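## Task

Rotate the purple-handled stopcock on the clamped Schlenk flask's side arm to its open position, with the handle running parallel to the side arm. The flask has to stay clamped exactly as it is, the stopper has to remain seated in the neck, and the stand must not be moved. Breaking any glass means failure.

## Robot and tools

ROBOT. Two arms share one floor track that runs along y at x = 0. left_arm rides on left_rail, which is always the carriage on the +y side. right_arm rides on right_rail. Each arm's base sits at x = 0, y = its rail's position_m, z = 0.04 m, and faces +x. The left gripper has rigid fingers. The right gripper's fingers can fold, so with that gripper, grasp near the fingertips (outer quarter of the pad), and do not push it tip-first into surfaces.

SCENE FRAME. The table top is z = 0, +x points where the arms face, +y is to their left, and the table edge is at x = 0.17 m. Positions are in metres, orientations are quaternions (w,x,y,z), and velocities are in m/s and rad/s. Gripper frame: the fingers point along its +z axis and close along its y axis. end_effector_position is the point between the closed pads. The fingertips reach about 33 mm past that point, or about 9 mm when the gripper is fully open.

execute_actions(actions, cameras). This runs a list of actions in order. Each action can contain:
- rows: up to 15 rows. Each row lasts one control step (1/30 s) and holds 18 numbers in [-1, 1], in this order: left dx, dy, dz, rx, ry, rz, left gripper position, force_limit, speed; then the same nine for the right arm. Both arms always need their numbers.
- dx..rz: an offset, not a pose. It is measured from that arm's Hand target as it stood when the action began, and expressed in the Hand target's own axes. 1.0 equals 0.6 m or 180 degrees. rx, ry, rz form a single rotation vector.
- Every row counts from the action's start, not from the row before it. A new action starts from the new Hand target, so sending the same offset twice moves the arm twice. Six zeros re-request the current Hand target.
- Gripper: position +1 is fully open (140 mm), about -0.8 is where the pads touch, and -1 closes until blocked. force_limit (-1..1) sets the grip force. speed (-1..1) runs from roughly 30 to 250 mm/s. To leave a gripper unchanged, resend its previous three numbers, because 0 counts as a command.
- steps: 1 to 450, default 15, and at least one per row. After the last row, the arm keeps heading for that row's target.
- until: ends the action early based on rail fields, e.g. {"right_rail": {"position_status": ["!=", "moving"]}} or {"all": {"status": "ended"}}. Numbers need a comparison.
- left_rail / right_rail: position_m (left -0.8..1.5, right -1.5..0.8), speed_m_s (0.01..1), acceleration_factor (0.1..1), or {"stop": true}.
The controller clips each commanded pose to within 150 mm and 16 degrees of the measured one. For smooth motion, ramp the offsets up gradually across rows. An empty actions list only returns the current state and images.

move(target, speed, blend, stop_force, zero, blocking, cameras). This drives the grippers along straight paths. target is one 18-number row, or a list of up to 15 rows, all counted from the same starting Hand targets and using the same layout and scale as the rows above. speed is the top path speed in m/s (0.002..0.5, default 0.25); rotation is capped at twice that value in rad/s. blend is a corner radius in m. stop_force (3..40 N, shared by both arms) ends an arm's path when its wrist sensor feels that much push against the motion. It is unreliable while the gripper rotates. zero (default true) rezeroes the sensor before the move. blocking=false returns after 0.5 s. A move lasts at most 10 s. The result adds a "move:" line giving how it ended (done, off_target, moving, held, fault) and any limits (paced, held). Until a move has ended, do not send rows or another move; call wait or stop first.

Other tools: wait(seconds 0..10); stop() brakes a running move; zoom_image(camera, region [x0,y0,x1,y1], at most 504x504 px) shows an enlarged view; zero_wrist_force(arm) rezeroes that arm's force sensor; finished_scene(scene 1 or 2) ends the scene irreversibly. Only call it once you have seen that the tap is in its goal position and the robot no longer touches it.

CARRIAGES. To drive, send position_m, then wait with an until on position_status. Keep the carriages at least 0.78 m apart. Statuses: moving, done, stopped, contact_stop, time_out, stopped_with_arm, stopped_for_other_arm, stopped_for_other_carriage. position_answer is taken or not_taken; if a value was not taken, resend it once the carriage stands still. Let the carriage arrive before making precise hand moves.

RESULT LINES. Joint positions lists, per arm: rail (m), then shoulder pan, shoulder lift, elbow, wrist 1, wrist 2, wrist 3 (rad). Hand target is the pose that the next offsets count from. Tool commands shows the current gripper commands. object_status: 0 moving, 1 blocked while opening, 2 blocked while closing (a grip), 3 at the commanded position or pads met. position_measured is in counts: 3 open, 230 pads touching. Wrist force and torque are given in the gripper's axes. A third line shows the peak since the last reading.

CAMERAS: cam_high, cam_bench_left, cam_bench_mid, cam_bench_right, cam_left_wrist, cam_right_wrist (896x504 each).

AVOID. Keep contact forces low: about 150 N on any part triggers a fault, and wrist joints fault at 26.3 N m. Turn the tap handle gently and in small rotations, without levering the side arm, the flask or the clamp. Do not knock the stopper, the stand or the glass, and do not let the arms touch each other. Nothing may fall off the table. Long stretched or straining poses heat the motors. Any arm stop costs time.

Each tool is called after "Call:" as name([rows], argument=value, ...), one row to a line, values as JSON.

## Session

Call:
execute_actions(actions=[])

Scene clock: 0.00 s.
left_arm: end_effector_position=(+0.3456, +0.6984, +0.5800) position_measured=3 object_status=3 end_effector_quat_wxyz=(+0.000, +1.000, +0.000, +0.000) | right_arm: end_effector_position=(+0.3456, -1.3351, +0.5800) position_measured=3 object_status=3 end_effector_quat_wxyz=(+0.000, +1.000, +0.000, +0.000)
Joint positions: left_arm=[0.671 -0.316 -1.725 0.971 -0.816 -1.571 2.826] | right_arm=[-1.362 -0.316 -1.725 0.971 -0.816 -1.571 2.826]
Joint velocities: within noise
Joint torques (N m): no reading
Wrist force (N): no reading
Wrist torque (N m): no reading
Wrist force, peak (N): no reading
Hand target: left_arm +0.3456, +0.6984, +0.5800; +0.000, +1.000, +0.000, +0.000 | right_arm +0.3456, -1.3351, +0.5800; +0.000, +1.000, +0.000, +0.000
Tool commands: left_gripper/position=+1.0 left_gripper/force_limit=+1.0 left_gripper/speed=+1.0 right_gripper/position=+1.0 right_gripper/force_limit=+1.0 right_gripper/speed=+1.0
left_rail: position_m=0.671 position_status=done
right_rail: position_m=-1.362 position_status=done
camera_calibration:
cam_left_wrist: T_world_to_cam=[[-0.0265538, -0.998538, -0.0470784, 0.750006], [-0.954746, 0.0113767, 0.297206, 0.165161], [-0.296236, 0.0528398, -0.953652, 0.761451], [0, 0, 0, 1]] pos_world=[0.403171, 0.706795, 0.712382]
cam_right_wrist: T_world_to_cam=[[-0.031272, -0.999466, 0.0094295, -1.31715], [-0.949091, 0.0326518, 0.313305, 0.202106], [-0.313446, 0.000848234, -0.949606, 0.80498], [0, 0, 0, 1]] pos_world=[0.402945, -1.32372, 0.713512]

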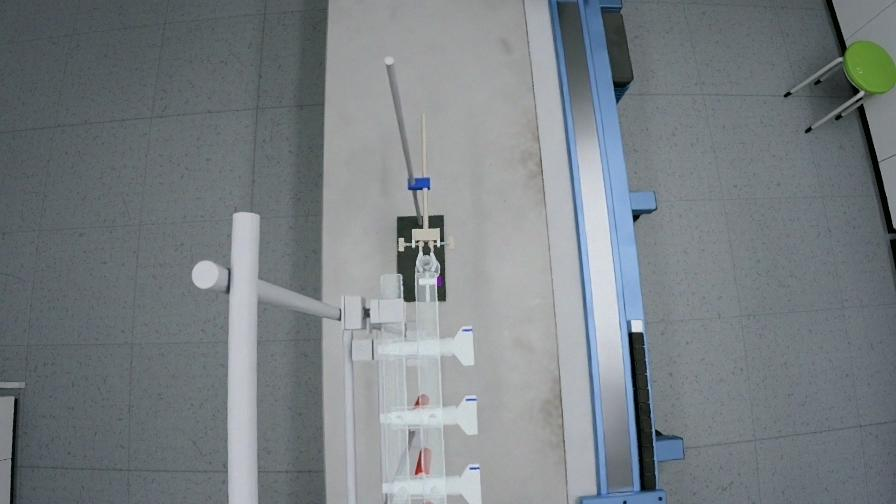

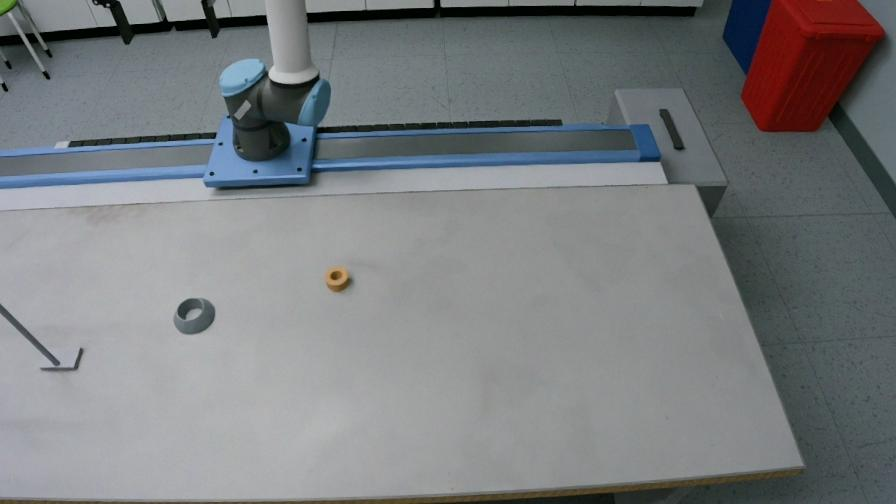

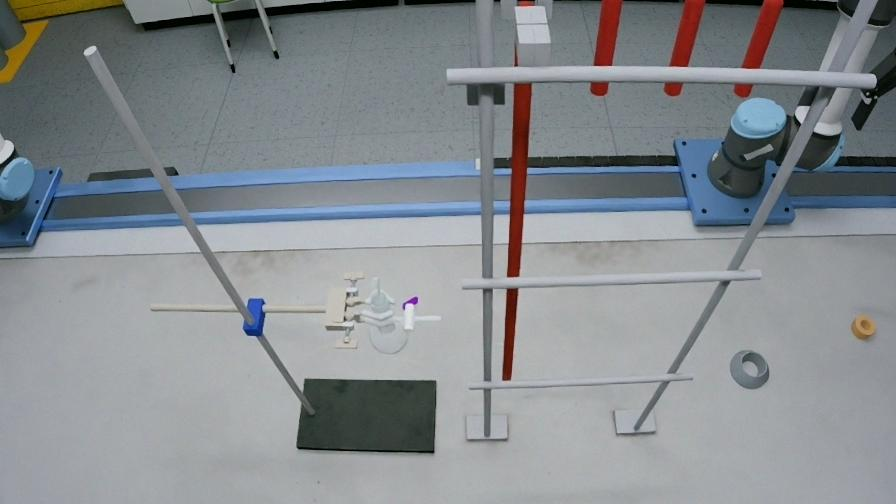

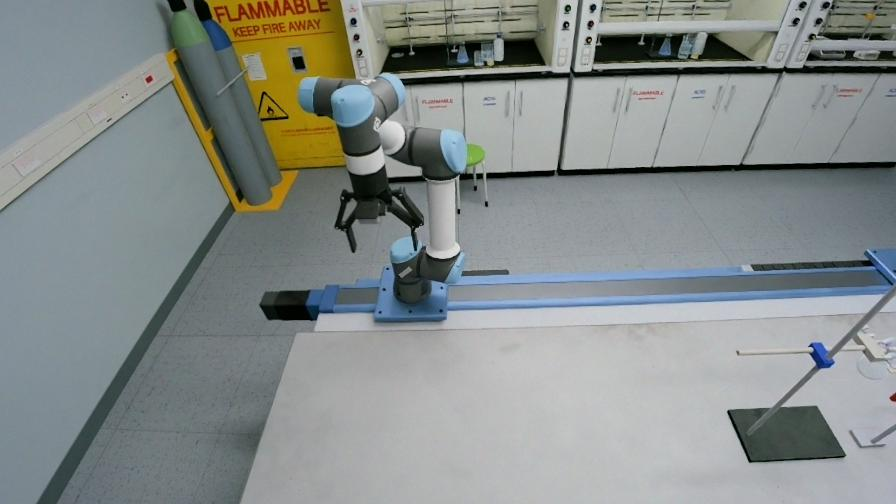

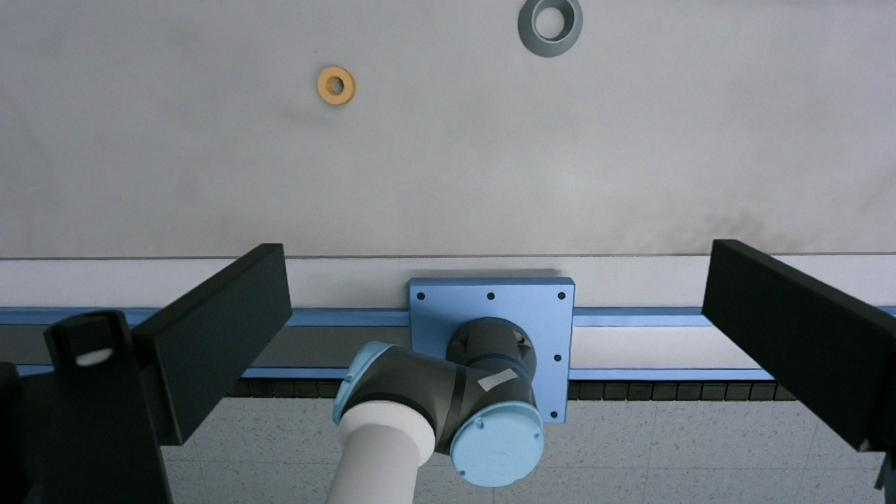

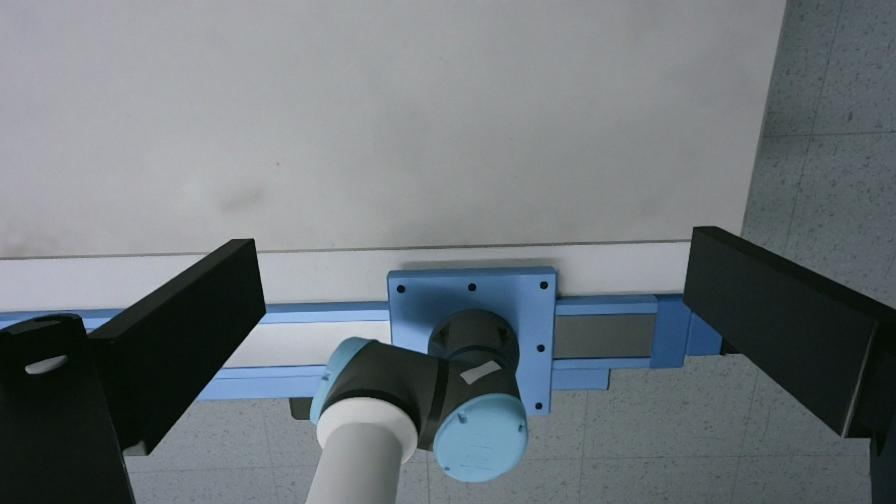

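Call:
zoom_image(camera="cam_bench_mid", region=[310, 250, 470, 370])

Call:
zoom_image(camera="cam_high", region=[360, 160, 500, 340])

Call:
zoom_image(camera="cam_bench_right", region=[720, 280, 896, 470])

Scaled by 3.150.

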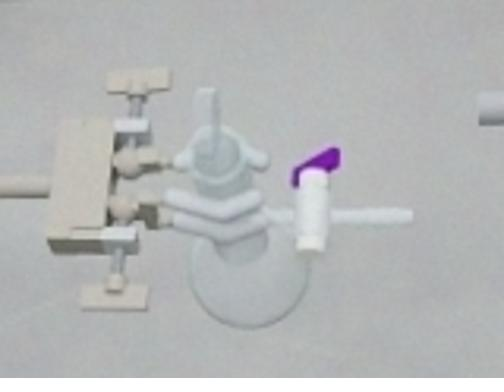

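Scaled by 2.800.

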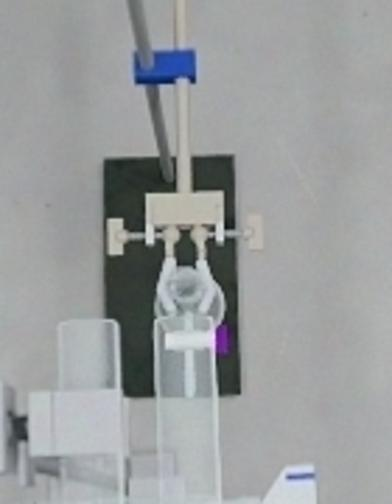

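Scaled by 2.653.

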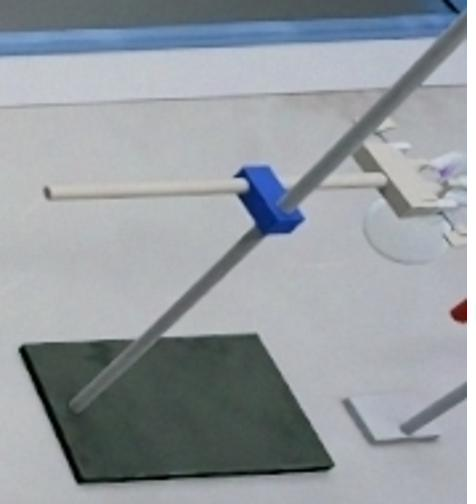

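Call:
move(target=[0,0,0,0,0,0,1,1,1, 0.0482,-0.5585,0.3483,-0.1954,0.4718,-0.1954,-0.48,-1,0], speed=0.35, blocking=false, cameras=[])

Call:
execute_actions([
  {"right_rail": {"position_m": -0.463, "speed_m_s": 0.6, "acceleration_factor": 0.6}, "steps": 200, "until": {"any": {"status": "ended"}}},
], cameras=[])

Call:
wait(seconds=0.5, cameras=["cam_bench_mid", "cam_right_wrist"])

Scene clock: 11.87 s.
left_arm: end_effector_position=(+0.3456, +0.6984, +0.5800) position_measured=3 object_status=3 end_effector_quat_wxyz=(+0.000, +1.000, +0.000, +0.000) | right_arm: end_effector_position=(+0.3470, -1.2949, +0.5558) position_measured=100 object_status=0 end_effector_quat_wxyz=(+0.030, +0.996, +0.038, +0.080) end_effector_velocity=(+0.007, +0.131, -0.083) end_effector_angular_velocity=(-0.199, -0.551, +0.247)
Joint positions: left_arm=[0.671 -0.316 -1.725 0.971 -0.816 -1.571 2.826] | right_arm=[-1.362 -0.17 -1.884 1.229 -1.084 -1.597 2.893]
Joint velocities: left_arm=[within noise] | right_arm=[0 0.537 -0.481 0.824 -0.912 -0.15 0.269]
Joint torques (N m): left_arm=[-0.44 -13.74 -18.7 -3.75 0 0.15] | right_arm=[13.07 -17.79 -2.19 -5.74 -2.14 3.5]
Wrist force (N): left_arm=[0.0 -0.2 0.5] | right_arm=[0.7 0.0 -0.5]
Wrist torque (N m): left_arm=[-0.04 -0.01 0.00] | right_arm=[0.03 -0.15 -0.02]
Wrist force, peak (N): left_arm=[0.0 -0.2 0.5] | right_arm=[0.5 1.0 -0.6]
Hand target: left_arm +0.3456, +0.6984, +0.5800; +0.000, +1.000, +0.000, +0.000 | right_arm +0.3507, -1.2765, +0.5435; +0.053, +0.989, +0.053, +0.129
Tool commands: left_gripper/position=+1.0 left_gripper/force_limit=+1.0 left_gripper/speed=+1.0 right_gripper/position=-0.48 right_gripper/force_limit=-1.0 right_gripper/speed=+0.0
Off the commanded pose: left_arm 0.000 m, 0 deg | right_arm 0.349 m, 88 deg.
left_rail: position_m=0.671 position_status=done
right_rail: position_m=-1.362 position_status=done
move: running
No camera images: "cameras" was empty.

Scene clock: 14.03 s.
left_arm: end_effector_position=(+0.3456, +0.6984, +0.5800) position_measured=3 object_status=3 end_effector_quat_wxyz=(+0.000, +1.000, +0.000, +0.000) | right_arm: end_effector_position=(+0.3712, -0.1094, +0.3700) position_measured=190 object_status=3 end_effector_quat_wxyz=(+0.265, +0.708, +0.266, +0.598) end_effector_velocity=(+0.018, +0.066, -0.030) end_effector_angular_velocity=(-0.098, -0.440, +0.209)
Joint positions: left_arm=[0.671 -0.316 -1.725 0.971 -0.816 -1.571 2.826] | right_arm=[-0.463 1.039 -1.402 2.278 -3.706 -2.648 2.64]
Joint velocities: left_arm=[within noise] | right_arm=[0 0.023 0.671 -0.073 -1.603 0.046 -0.984]
Joint torques (N m): left_arm=[-0.34 -13.01 -17.28 -4.07 0.12 0.16] | right_arm=[5.95 -18.45 -24.5 -5.74 1.22 -4.83]
Wrist force (N): left_arm=[0.1 0.0 0.2] | right_arm=[1.6 -1.4 0.9]
Wrist torque (N m): left_arm=[0.00 -0.03 0.00] | right_arm=[-0.05 -0.40 -0.02]
Wrist force, peak (N): left_arm=[0.3 0.0 0.5] | right_arm=[3.4 -2.0 0.7]
Hand target: left_arm +0.3456, +0.6984, +0.5800; +0.000, +1.000, +0.000, +0.000 | right_arm +0.3745, -0.1009, +0.3710; +0.271, +0.653, +0.271, +0.653
Tool commands: left_gripper/position=+1.0 left_gripper/force_limit=+1.0 left_gripper/speed=+1.0 right_gripper/position=-0.48 right_gripper/force_limit=-1.0 right_gripper/speed=+0.0
Off the commanded pose: left_arm 0.000 m, 0 deg | right_arm 0.009 m, 9 deg.
left_rail: position_m=0.671 position_status=done
right_rail: position_m=-0.463 speed_m_s=0.60 position_status=done
earlier move: running
No camera images: "cameras" was empty.

Scene clock: 14.53 s.
left_arm: end_effector_position=(+0.3456, +0.6984, +0.5800) position_measured=3 object_status=3 end_effector_quat_wxyz=(+0.000, +1.000, +0.000, +0.000) | right_arm: end_effector_position=(+0.3744, -0.1009, +0.3710) position_measured=190 object_status=3 end_effector_quat_wxyz=(+0.270, +0.656, +0.271, +0.651) end_effector_velocity=(+0.001, +0.002, +0.002) end_effector_angular_velocity=(-0.002, -0.061, +0.022)
Joint positions: left_arm=[0.671 -0.316 -1.725 0.971 -0.816 -1.571 2.826] | right_arm=[-0.463 1.028 -1.25 2.262 -4.14 -2.601 2.368]
Joint velocities: left_arm=[within noise] | right_arm=[0 -0.009 0.058 -0.01 -0.167 0.03 -0.105]
Joint torques (N m): left_arm=[0.13 -13.54 -17.38 -4.06 0.11 0.16] | right_arm=[-7.17 -19.59 -22.41 -2.56 1.4 -2.19]
Wrist force (N): left_arm=[0.2 0.0 0.0] | right_arm=[1.8 -0.6 1.1]
Wrist torque (N m): left_arm=[0.00 -0.05 0.00] | right_arm=[0.08 -0.44 0.00]
Wrist force, peak (N): left_arm=[0.5 0.0 0.3] | right_arm=[1.9 -1.4 0.9]
Hand target: left_arm +0.3456, +0.6984, +0.5800; +0.000, +1.000, +0.000, +0.000 | right_arm +0.3745, -0.1007, +0.3710; +0.271, +0.653, +0.271, +0.653
Tool commands: left_gripper/position=+1.0 left_gripper/force_limit=+1.0 left_gripper/speed=+1.0 right_gripper/position=-0.48 right_gripper/force_limit=-1.0 right_gripper/speed=+0.0
Off the commanded pose: left_arm 0.000 m, 0 deg | right_arm 0.000 m, 0 deg.
left_rail: position_m=0.671 position_status=done
right_rail: position_m=-0.463 speed_m_s=0.60 position_status=done
earlier move: running
wait: 0.50 s
camera_calibration:
cam_right_wrist: T_world_to_cam=[[-0.0063355, -0.729207, 0.684264, -0.313131], [-0.31932, -0.646977, -0.692427, 0.323353], [0.947626, -0.222886, -0.228752, -0.147637], [0, 0, 0, 1]] pos_world=[0.241174, -0.0520415, 0.404391]
Images, in order (width x height): cam_bench_mid 896x504, cam_right_wrist 896x504.

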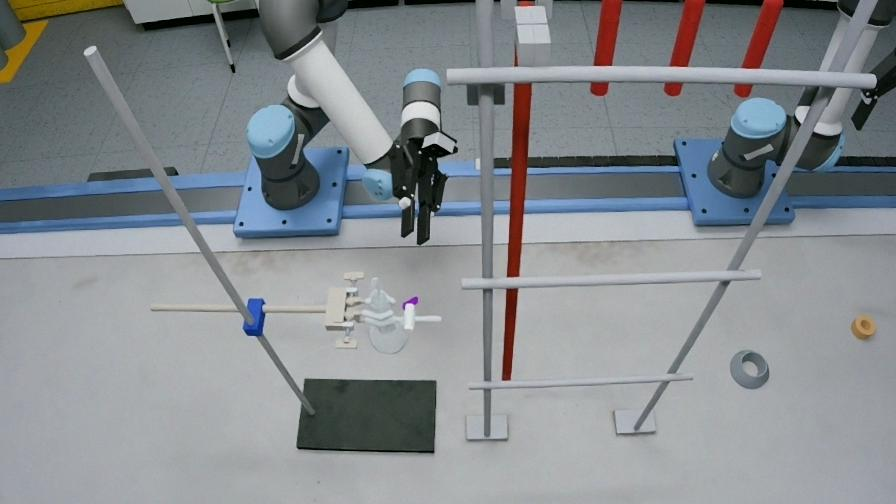

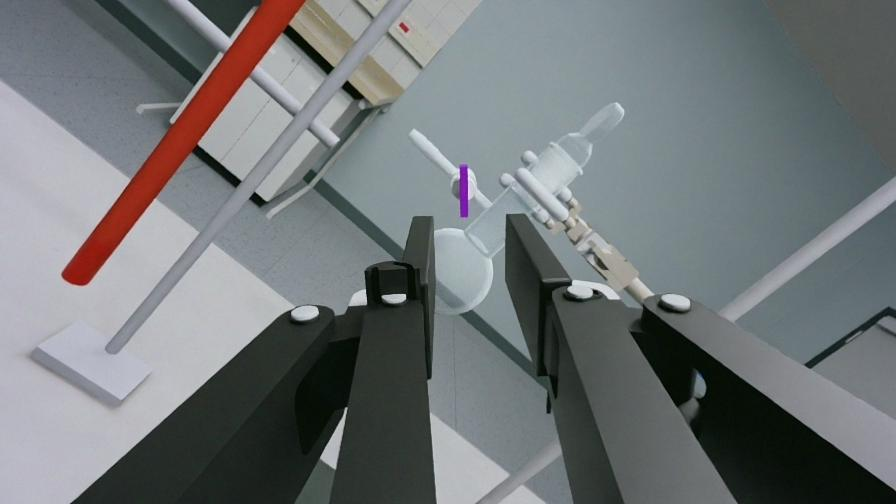

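Call:
zoom_image(camera="cam_right_wrist", region=[400, 120, 520, 240])

Scaled by 4.200.

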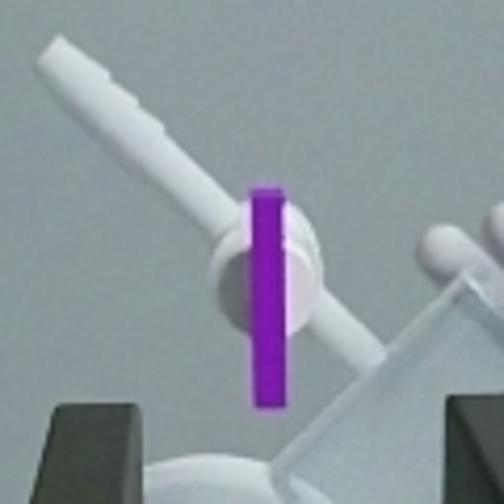

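Call:
move(target=[0,0,0,0,0,0,1,1,1, -0.0057,0.0045,0.1250,0,0,0,-0.48,-1,0], speed=0.2, cameras=["cam_right_wrist"])

Call:
zoom_image(camera="cam_right_wrist", region=[400, 150, 520, 270])

a move is refused until a result has shown your running move's end: call wait (it returns as soon as the move ends) or stop first; nothing of this call was run
Scene clock: 18.47 s.
left_arm: end_effector_position=(+0.3456, +0.6984, +0.5800) position_measured=3 object_status=3 end_effector_quat_wxyz=(+0.000, +1.000, +0.000, +0.000) | right_arm: end_effector_position=(+0.3745, -0.1007, +0.3710) position_measured=190 object_status=3 end_effector_quat_wxyz=(+0.271, +0.653, +0.271, +0.653)
Joint positions: left_arm=[0.671 -0.316 -1.725 0.971 -0.816 -1.571 2.826] | right_arm=[-0.463 1.027 -1.244 2.261 -4.159 -2.598 2.356]
Joint velocities: within noise
Joint torques (N m): left_arm=[-0.18 -13.19 -16.11 -4.56 0.2 0.13] | right_arm=[-7.52 -20.12 -16.02 -2.2 1.36 -1.97]
Wrist force (N): left_arm=[0.2 -0.1 0.2] | right_arm=[1.8 -0.5 0.8]
Wrist torque (N m): left_arm=[-0.01 -0.04 0.00] | right_arm=[0.11 -0.44 0.00]
Wrist force, peak (N): left_arm=[0.3 -0.1 0.6] | right_arm=[1.9 -1.0 1.1]
Hand target: left_arm +0.3456, +0.6984, +0.5800; +0.000, +1.000, +0.000, +0.000 | right_arm +0.3745, -0.1007, +0.3710; +0.271, +0.653, +0.271, +0.653
Tool commands: left_gripper/position=+1.0 left_gripper/force_limit=+1.0 left_gripper/speed=+1.0 right_gripper/position=-0.48 right_gripper/force_limit=-1.0 right_gripper/speed=+0.0
Off the commanded pose: left_arm 0.000 m, 0 deg | right_arm 0.000 m, 0 deg.
left_rail: position_m=0.671 position_status=done
right_rail: position_m=-0.463 speed_m_s=0.60 position_status=done
earlier move: done

Scaled by 4.200.

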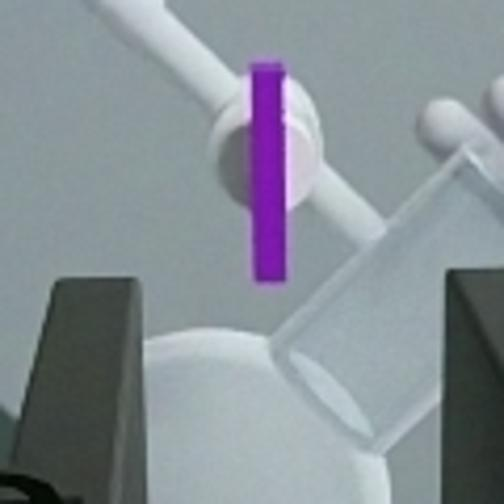

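Call:
zoom_image(camera="cam_right_wrist", region=[434, 155, 494, 225])

Call:
zoom_image(camera="cam_high", region=[395, 235, 465, 305])

Scaled by 7.200.

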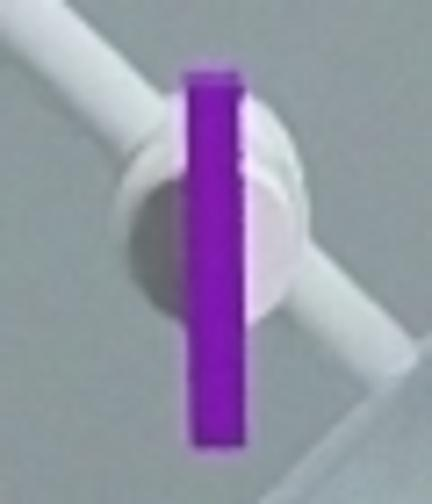

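This scene's latest camera images include none from cam_high. They are from: cam_bench_mid, cam_right_wrist. cam_high's image comes with the result of a call that names it in "cameras".

Call:
move(target=[0,0,0,0,0,0,1,1,1, -0.0031,0.0019,0.1170,-0.0055,-0.0055,0,-0.48,-1,0], speed=0.2, cameras=["cam_high", "cam_right_wrist"])

Call:
zoom_image(camera="cam_right_wrist", region=[410, 170, 530, 290])

Call:
zoom_image(camera="cam_high", region=[395, 245, 465, 305])

Scene clock: 22.60 s.
left_arm: end_effector_position=(+0.3456, +0.6984, +0.5800) position_measured=3 object_status=3 end_effector_quat_wxyz=(+0.000, +1.000, +0.000, +0.000) | right_arm: end_effector_position=(+0.4446, -0.1028, +0.3705) position_measured=190 object_status=3 end_effector_quat_wxyz=(+0.279, +0.657, +0.263, +0.650)
Joint positions: left_arm=[0.671 -0.316 -1.725 0.971 -0.816 -1.571 2.826] | right_arm=[-0.463 0.875 -1.202 2.193 -4.133 -2.47 2.356]
Joint velocities: within noise
Joint torques (N m): left_arm=[0.15 -13.47 -14.01 -4.8 0.2 0.17] | right_arm=[-7.78 -22.8 -21.67 -0.09 1.36 -1.49]
Wrist force (N): left_arm=[0.1 0.0 0.4] | right_arm=[1.9 -0.7 0.6]
Wrist torque (N m): left_arm=[0.00 -0.02 0.00] | right_arm=[0.06 -0.46 0.00]
Wrist force, peak (N): left_arm=[0.4 0.1 0.5] | right_arm=[1.5 -0.6 2.3]
Hand target: left_arm +0.3456, +0.6984, +0.5800; +0.000, +1.000, +0.000, +0.000 | right_arm +0.4447, -0.1028, +0.3705; +0.279, +0.657, +0.263, +0.650
Off the commanded pose: left_arm 0.000 m, 0 deg | right_arm 0.000 m, 0 deg.
left_rail: position_m=0.671 position_status=done
right_rail: position_m=-0.463 speed_m_s=0.60 position_status=done
move: done
camera_calibration:
cam_right_wrist: T_world_to_cam=[[-0.0272031, -0.72845, 0.684559, -0.304514], [-0.329026, -0.640129, -0.694246, 0.349945], [0.943929, -0.244123, -0.222265, -0.217663], [0, 0, 0, 1]] pos_world=[0.312315, -0.0509502, 0.403027]
Images, in order (width x height): cam_high 896x504, cam_right_wrist 896x504.

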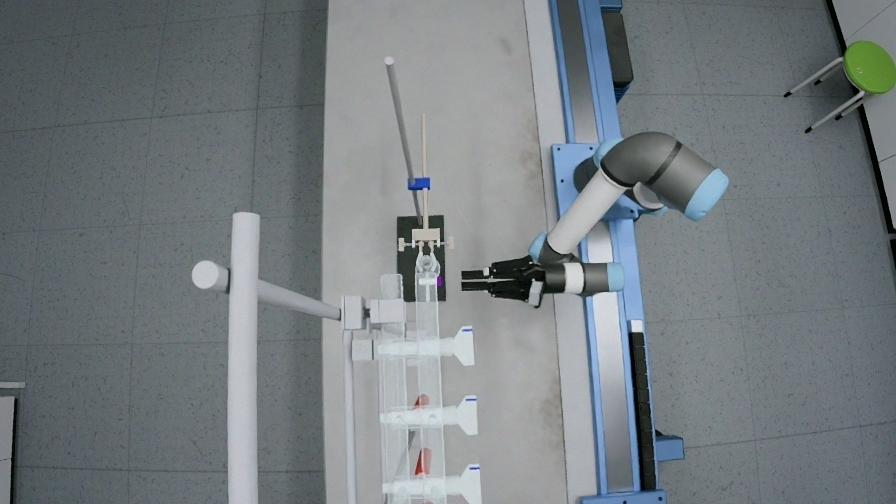

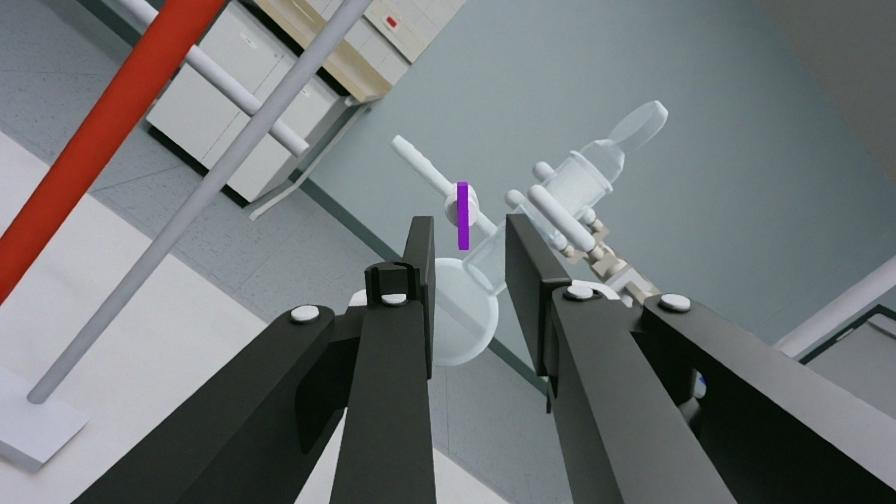

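Scaled by 4.200.

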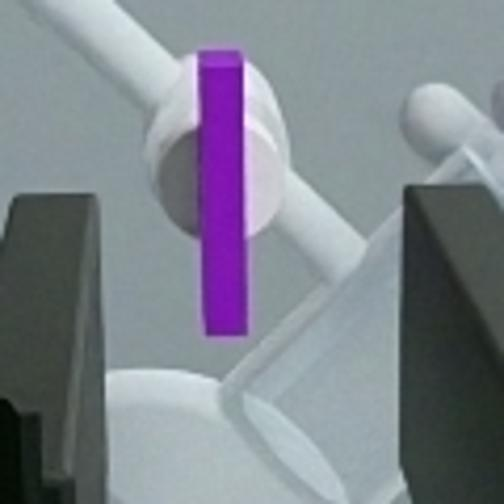

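Scaled by 7.200.

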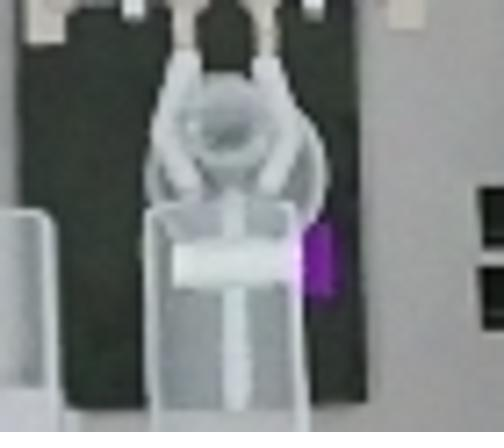

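Call:
move(target=[0,0,0,0,0,0,1,1,1, -0.0030,-0.0005,0.1085,0,0,0,-0.48,-1,0], speed=0.1, cameras=["cam_bench_mid", "cam_right_wrist"])

Call:
zoom_image(camera="cam_right_wrist", region=[380, 190, 580, 310])

Call:
zoom_image(camera="cam_bench_mid", region=[340, 260, 460, 360])

Scene clock: 26.17 s.
left_arm: end_effector_position=(+0.3456, +0.6984, +0.5800) position_measured=3 object_status=3 end_effector_quat_wxyz=(+0.000, +1.000, +0.000, +0.000) | right_arm: end_effector_position=(+0.5097, -0.1054, +0.3690) position_measured=190 object_status=3 end_effector_quat_wxyz=(+0.279, +0.657, +0.263, +0.650)
Joint positions: left_arm=[0.671 -0.316 -1.725 0.971 -0.816 -1.571 2.826] | right_arm=[-0.463 0.746 -1.158 2.123 -4.107 -2.341 2.356]
Joint velocities: within noise
Joint torques (N m): left_arm=[0.35 -14.3 -12.21 -4.75 0.24 0.22] | right_arm=[-7.52 -25.27 -21.99 -0.49 1.36 1.23]
Wrist force (N): left_arm=[0.3 0.0 0.2] | right_arm=[1.7 -0.8 0.9]
Wrist torque (N m): left_arm=[0.01 -0.07 0.00] | right_arm=[0.06 -0.43 0.00]
Wrist force, peak (N): left_arm=[0.5 0.0 0.5] | right_arm=[1.6 -0.6 2.0]
Hand target: left_arm +0.3456, +0.6984, +0.5800; +0.000, +1.000, +0.000, +0.000 | right_arm +0.5098, -0.1054, +0.3690; +0.279, +0.657, +0.263, +0.650
Off the commanded pose: left_arm 0.000 m, 0 deg | right_arm 0.000 m, 0 deg.
left_rail: position_m=0.671 position_status=done
right_rail: position_m=-0.463 speed_m_s=0.60 position_status=done
move: done
camera_calibration:
cam_right_wrist: T_world_to_cam=[[-0.0272297, -0.728463, 0.684544, -0.303637], [-0.329049, -0.640103, -0.694259, 0.368649], [0.94392, -0.244153, -0.22227, -0.280049], [0, 0, 0, 1]] pos_world=[0.37738, -0.0535902, 0.401544]
Images, in order (width x height): cam_bench_mid 896x504, cam_right_wrist 896x504.

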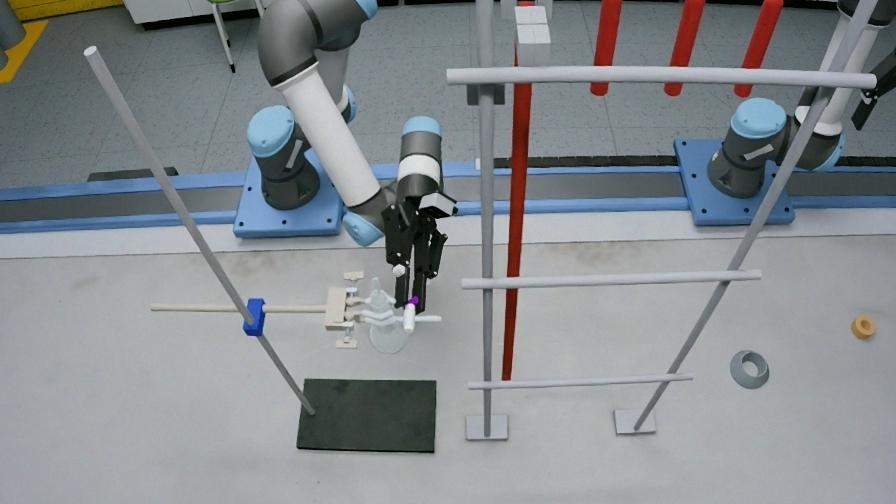

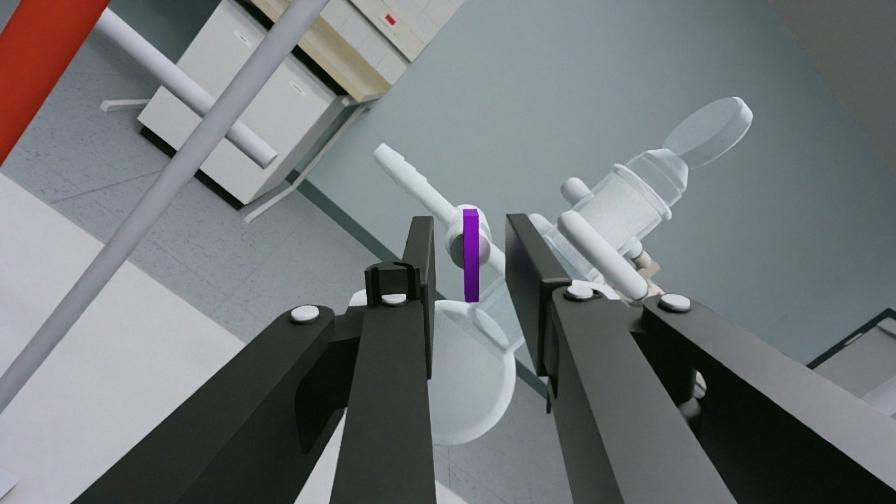

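Scaled by 2.520.

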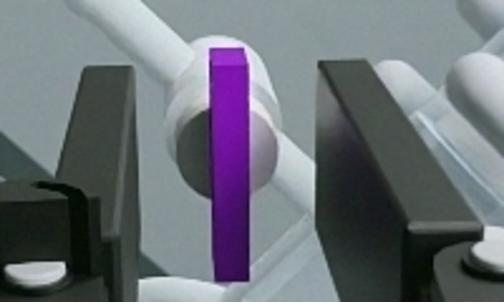

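Scaled by 4.200.

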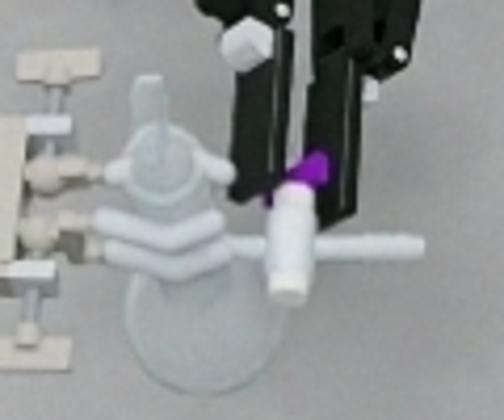

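Call:
move(target=[0,0,0,0,0,0,1,1,1, 0.0020,0,-0.0100,0,0,0,-0.48,-1,0], speed=0.1, cameras=["cam_bench_mid", "cam_right_wrist"])

Call:
zoom_image(camera="cam_right_wrist", region=[380, 190, 580, 310])

Call:
zoom_image(camera="cam_bench_mid", region=[340, 260, 460, 360])

Scene clock: 30.20 s.
left_arm: end_effector_position=(+0.3456, +0.6984, +0.5800) position_measured=3 object_status=3 end_effector_quat_wxyz=(+0.000, +1.000, +0.000, +0.000) | right_arm: end_effector_position=(+0.5039, -0.1045, +0.3699) position_measured=190 object_status=3 end_effector_quat_wxyz=(+0.279, +0.657, +0.263, +0.650)
Joint positions: left_arm=[0.671 -0.316 -1.725 0.971 -0.816 -1.571 2.826] | right_arm=[-0.463 0.758 -1.163 2.128 -4.107 -2.353 2.356]
Joint velocities: within noise
Joint torques (N m): left_arm=[-0.15 -13.3 -12.65 -4.86 0.17 0.12] | right_arm=[8.43 -41.05 -9.11 -2.85 -1.16 -0.19]
Wrist force (N): left_arm=[0.2 -0.1 0.2] | right_arm=[2.1 -0.4 1.2]
Wrist torque (N m): left_arm=[-0.03 -0.04 0.00] | right_arm=[0.13 -0.50 -0.01]
Wrist force, peak (N): left_arm=[0.4 0.1 0.5] | right_arm=[2.2 -0.8 0.8]
Hand target: left_arm +0.3456, +0.6984, +0.5800; +0.000, +1.000, +0.000, +0.000 | right_arm +0.5038, -0.1044, +0.3699; +0.279, +0.657, +0.263, +0.650
Off the commanded pose: left_arm 0.000 m, 0 deg | right_arm 0.000 m, 0 deg.
left_rail: position_m=0.671 position_status=done
right_rail: position_m=-0.463 speed_m_s=0.60 position_status=done
move: done
camera_calibration:
cam_right_wrist: T_world_to_cam=[[-0.0272284, -0.72846, 0.684547, -0.303651], [-0.329053, -0.640105, -0.694255, 0.367957], [0.943919, -0.244155, -0.222273, -0.274205], [0, 0, 0, 1]] pos_world=[0.371637, -0.0526148, 0.402371]
Images, in order (width x height): cam_bench_mid 896x504, cam_right_wrist 896x504.

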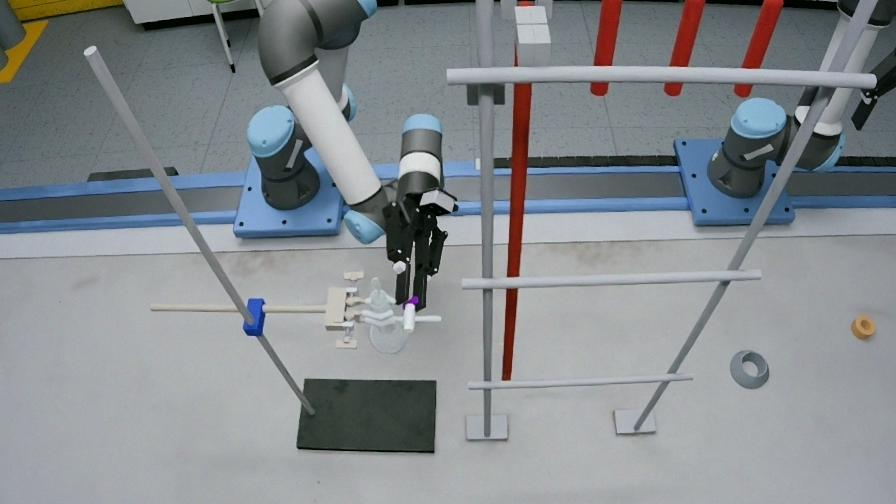

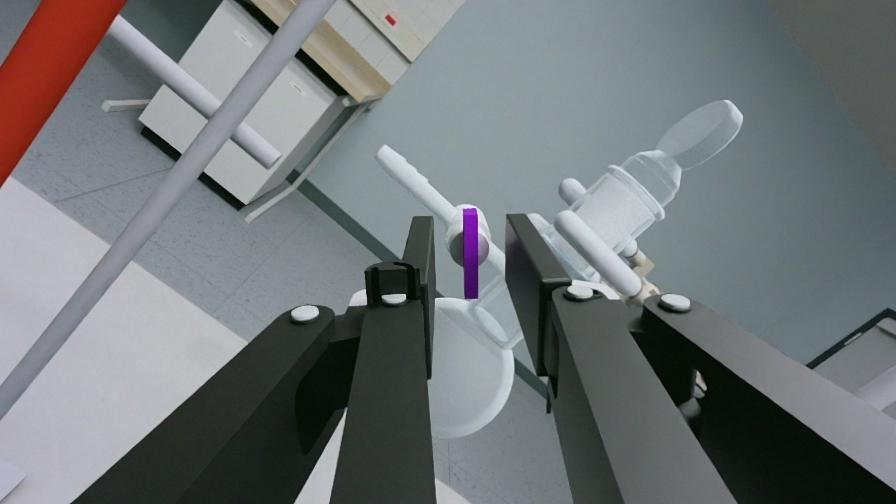

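Scaled by 2.520.

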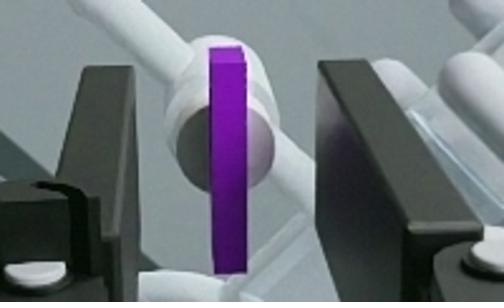

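Scaled by 4.200.

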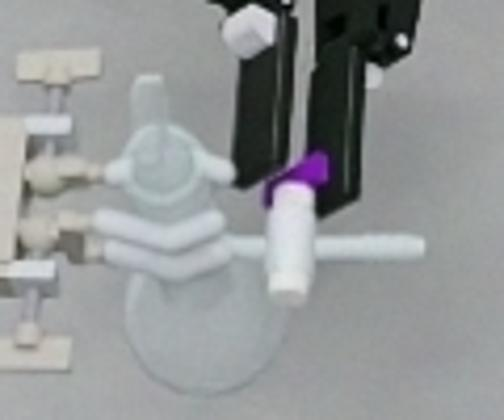

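Call:
zero_wrist_force(arm="right_arm")

Call:
execute_actions([
  {"rows": [[0,0,0,0,0,0,1,1,1, 0,0,0,0,0,0,-1,-1,-1]], "steps": 30},
], cameras=["cam_bench_mid", "cam_right_wrist"])

Call:
zoom_image(camera="cam_right_wrist", region=[380, 190, 580, 310])

Wrist force sensor zeroed.

Scene clock: 32.30 s.
left_arm: end_effector_position=(+0.3456, +0.6984, +0.5800) position_measured=3 object_status=3 end_effector_quat_wxyz=(+0.000, +1.000, +0.000, +0.000) | right_arm: end_effector_position=(+0.5038, -0.1044, +0.3699) position_measured=223 object_status=2 end_effector_quat_wxyz=(+0.279, +0.657, +0.263, +0.650)
Joint positions: left_arm=[0.671 -0.316 -1.725 0.971 -0.816 -1.571 2.826] | right_arm=[-0.463 0.758 -1.163 2.128 -4.107 -2.353 2.356]
Joint velocities: within noise
Joint torques (N m): left_arm=[-0.49 -13.77 -12.52 -4.8 0.31 0.14] | right_arm=[7.87 -41.08 -13.15 -1.91 -1.01 -0.92]
Wrist force (N, zeroed by zero_wrist_force on right_arm): left_arm=[0.1 0.2 0.1] | right_arm=[-0.2 -0.3 0.0]
Wrist torque (N m, zeroed by zero_wrist_force on right_arm): left_arm=[0.05 -0.02 0.00] | right_arm=[0.06 0.03 0.00]
Wrist force, peak (N, zeroed by zero_wrist_force on right_arm): left_arm=[0.3 0.0 0.5] | right_arm=[-0.5 -0.5 -0.1]
Hand target: left_arm +0.3456, +0.6984, +0.5800; +0.000, +1.000, +0.000, +0.000 | right_arm +0.5038, -0.1044, +0.3699; +0.279, +0.657, +0.263, +0.650
Off the commanded pose: left_arm 0.000 m, 0 deg | right_arm 0.000 m, 0 deg.
left_rail: position_m=0.671 position_status=done
right_rail: position_m=-0.463 speed_m_s=0.60 position_status=done
camera_calibration:
cam_right_wrist: T_world_to_cam=[[-0.027227, -0.72846, 0.684547, -0.303651], [-0.329051, -0.640105, -0.694255, 0.367943], [0.94392, -0.244153, -0.222273, -0.274087], [0, 0, 0, 1]] pos_world=[0.371521, -0.0525942, 0.402388]
Images, in order (width x height): cam_bench_mid 896x504, cam_right_wrist 896x504.

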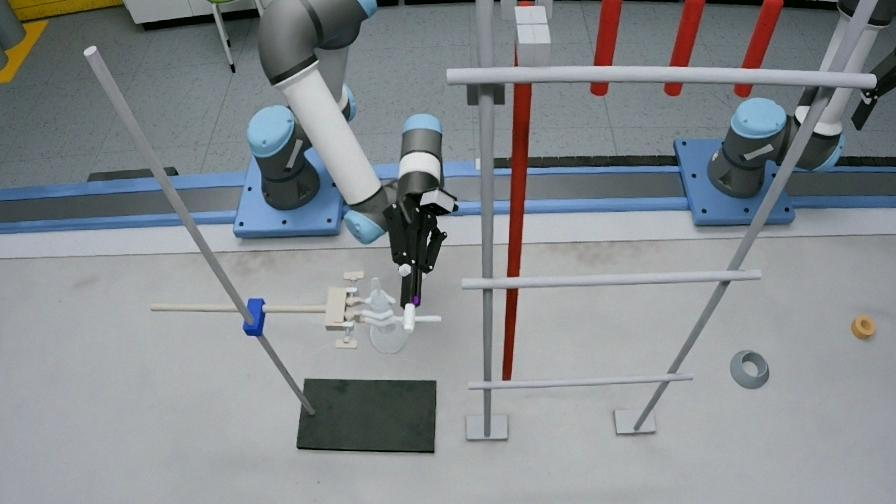

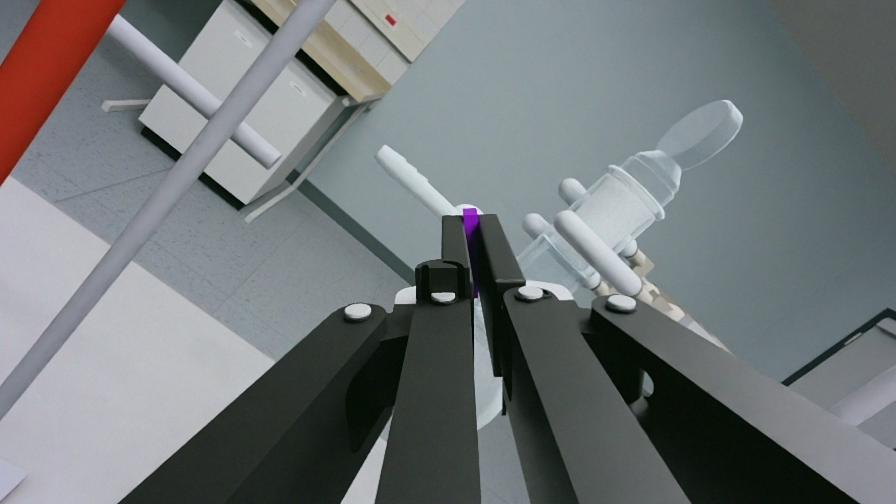

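Scaled by 2.520.

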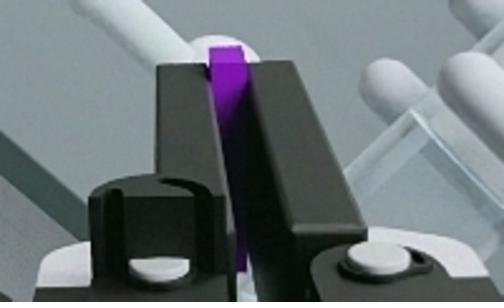

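Call:
move(target=[0,0,0,0,0,0,1,1,1, 0,0,0,0,0,-0.0833,-1,-1,-1], speed=0.12, cameras=["cam_right_wrist"])

Call:
zoom_image(camera="cam_right_wrist", region=[350, 110, 590, 310])

Scene clock: 34.90 s.
left_arm: end_effector_position=(+0.3456, +0.6984, +0.5800) position_measured=3 object_status=3 end_effector_quat_wxyz=(+0.000, +1.000, +0.000, +0.000) | right_arm: end_effector_position=(+0.5038, -0.1044, +0.3699) position_measured=223 object_status=2 end_effector_quat_wxyz=(+0.361, +0.617, +0.346, +0.608)
Joint positions: left_arm=[0.671 -0.316 -1.725 0.971 -0.816 -1.571 2.826] | right_arm=[-0.463 0.758 -1.163 2.128 -4.107 -2.353 2.095]
Joint velocities: within noise
Joint torques (N m): left_arm=[0.66 -13.8 -12.45 -4.82 0.32 0.16] | right_arm=[7.16 -24.75 -22.02 -3.26 -0.48 -1.99]
Wrist force (N, zeroed by zero_wrist_force on right_arm): left_arm=[0.3 0.0 0.1] | right_arm=[-0.7 -1.4 -0.4]
Wrist torque (N m, zeroed by zero_wrist_force on right_arm): left_arm=[0.01 -0.07 0.00] | right_arm=[0.01 0.00 0.14]
Wrist force, peak (N, zeroed by zero_wrist_force on right_arm): left_arm=[0.6 0.2 0.1] | right_arm=[-1.2 -1.9 0.3]
Hand target: left_arm +0.3456, +0.6984, +0.5800; +0.000, +1.000, +0.000, +0.000 | right_arm +0.5038, -0.1044, +0.3699; +0.361, +0.617, +0.346, +0.608
Off the commanded pose: left_arm 0.000 m, 0 deg | right_arm 0.000 m, 0 deg.
left_rail: position_m=0.671 position_status=done
right_rail: position_m=-0.463 speed_m_s=0.60 position_status=done
move: done
camera_calibration:
cam_right_wrist: T_world_to_cam=[[-0.0222718, -0.526796, 0.8497, -0.34618], [-0.332932, -0.797492, -0.503154, 0.282759], [0.942688, -0.294098, -0.157625, -0.302588], [0, 0, 0, 1]] pos_world=[0.371675, -0.0458591, 0.388725]
Images, in order (width x height): cam_right_wrist 896x504.

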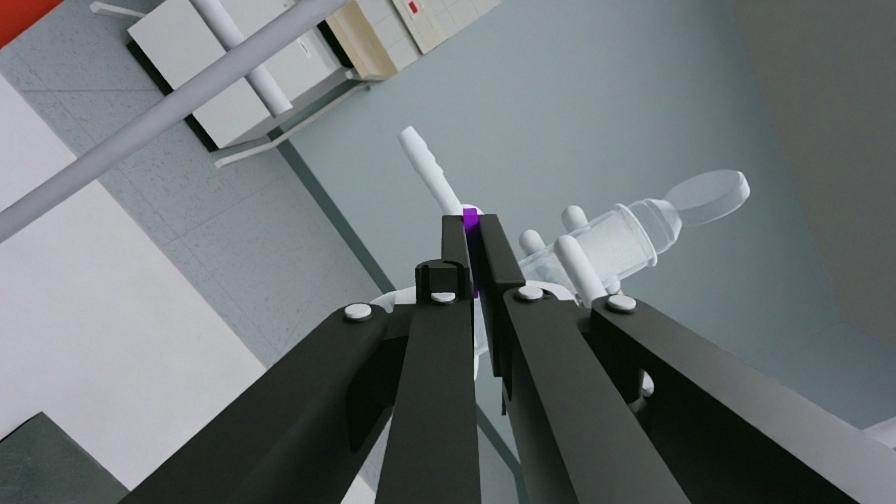

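Scaled by 2.100.

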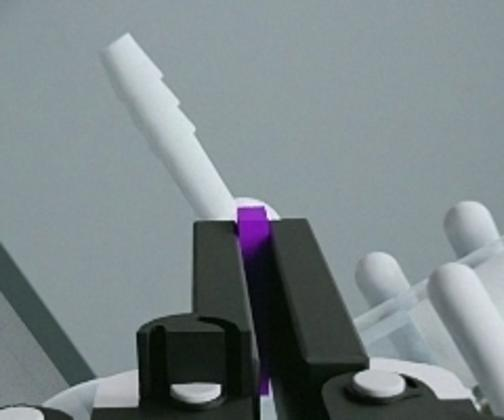

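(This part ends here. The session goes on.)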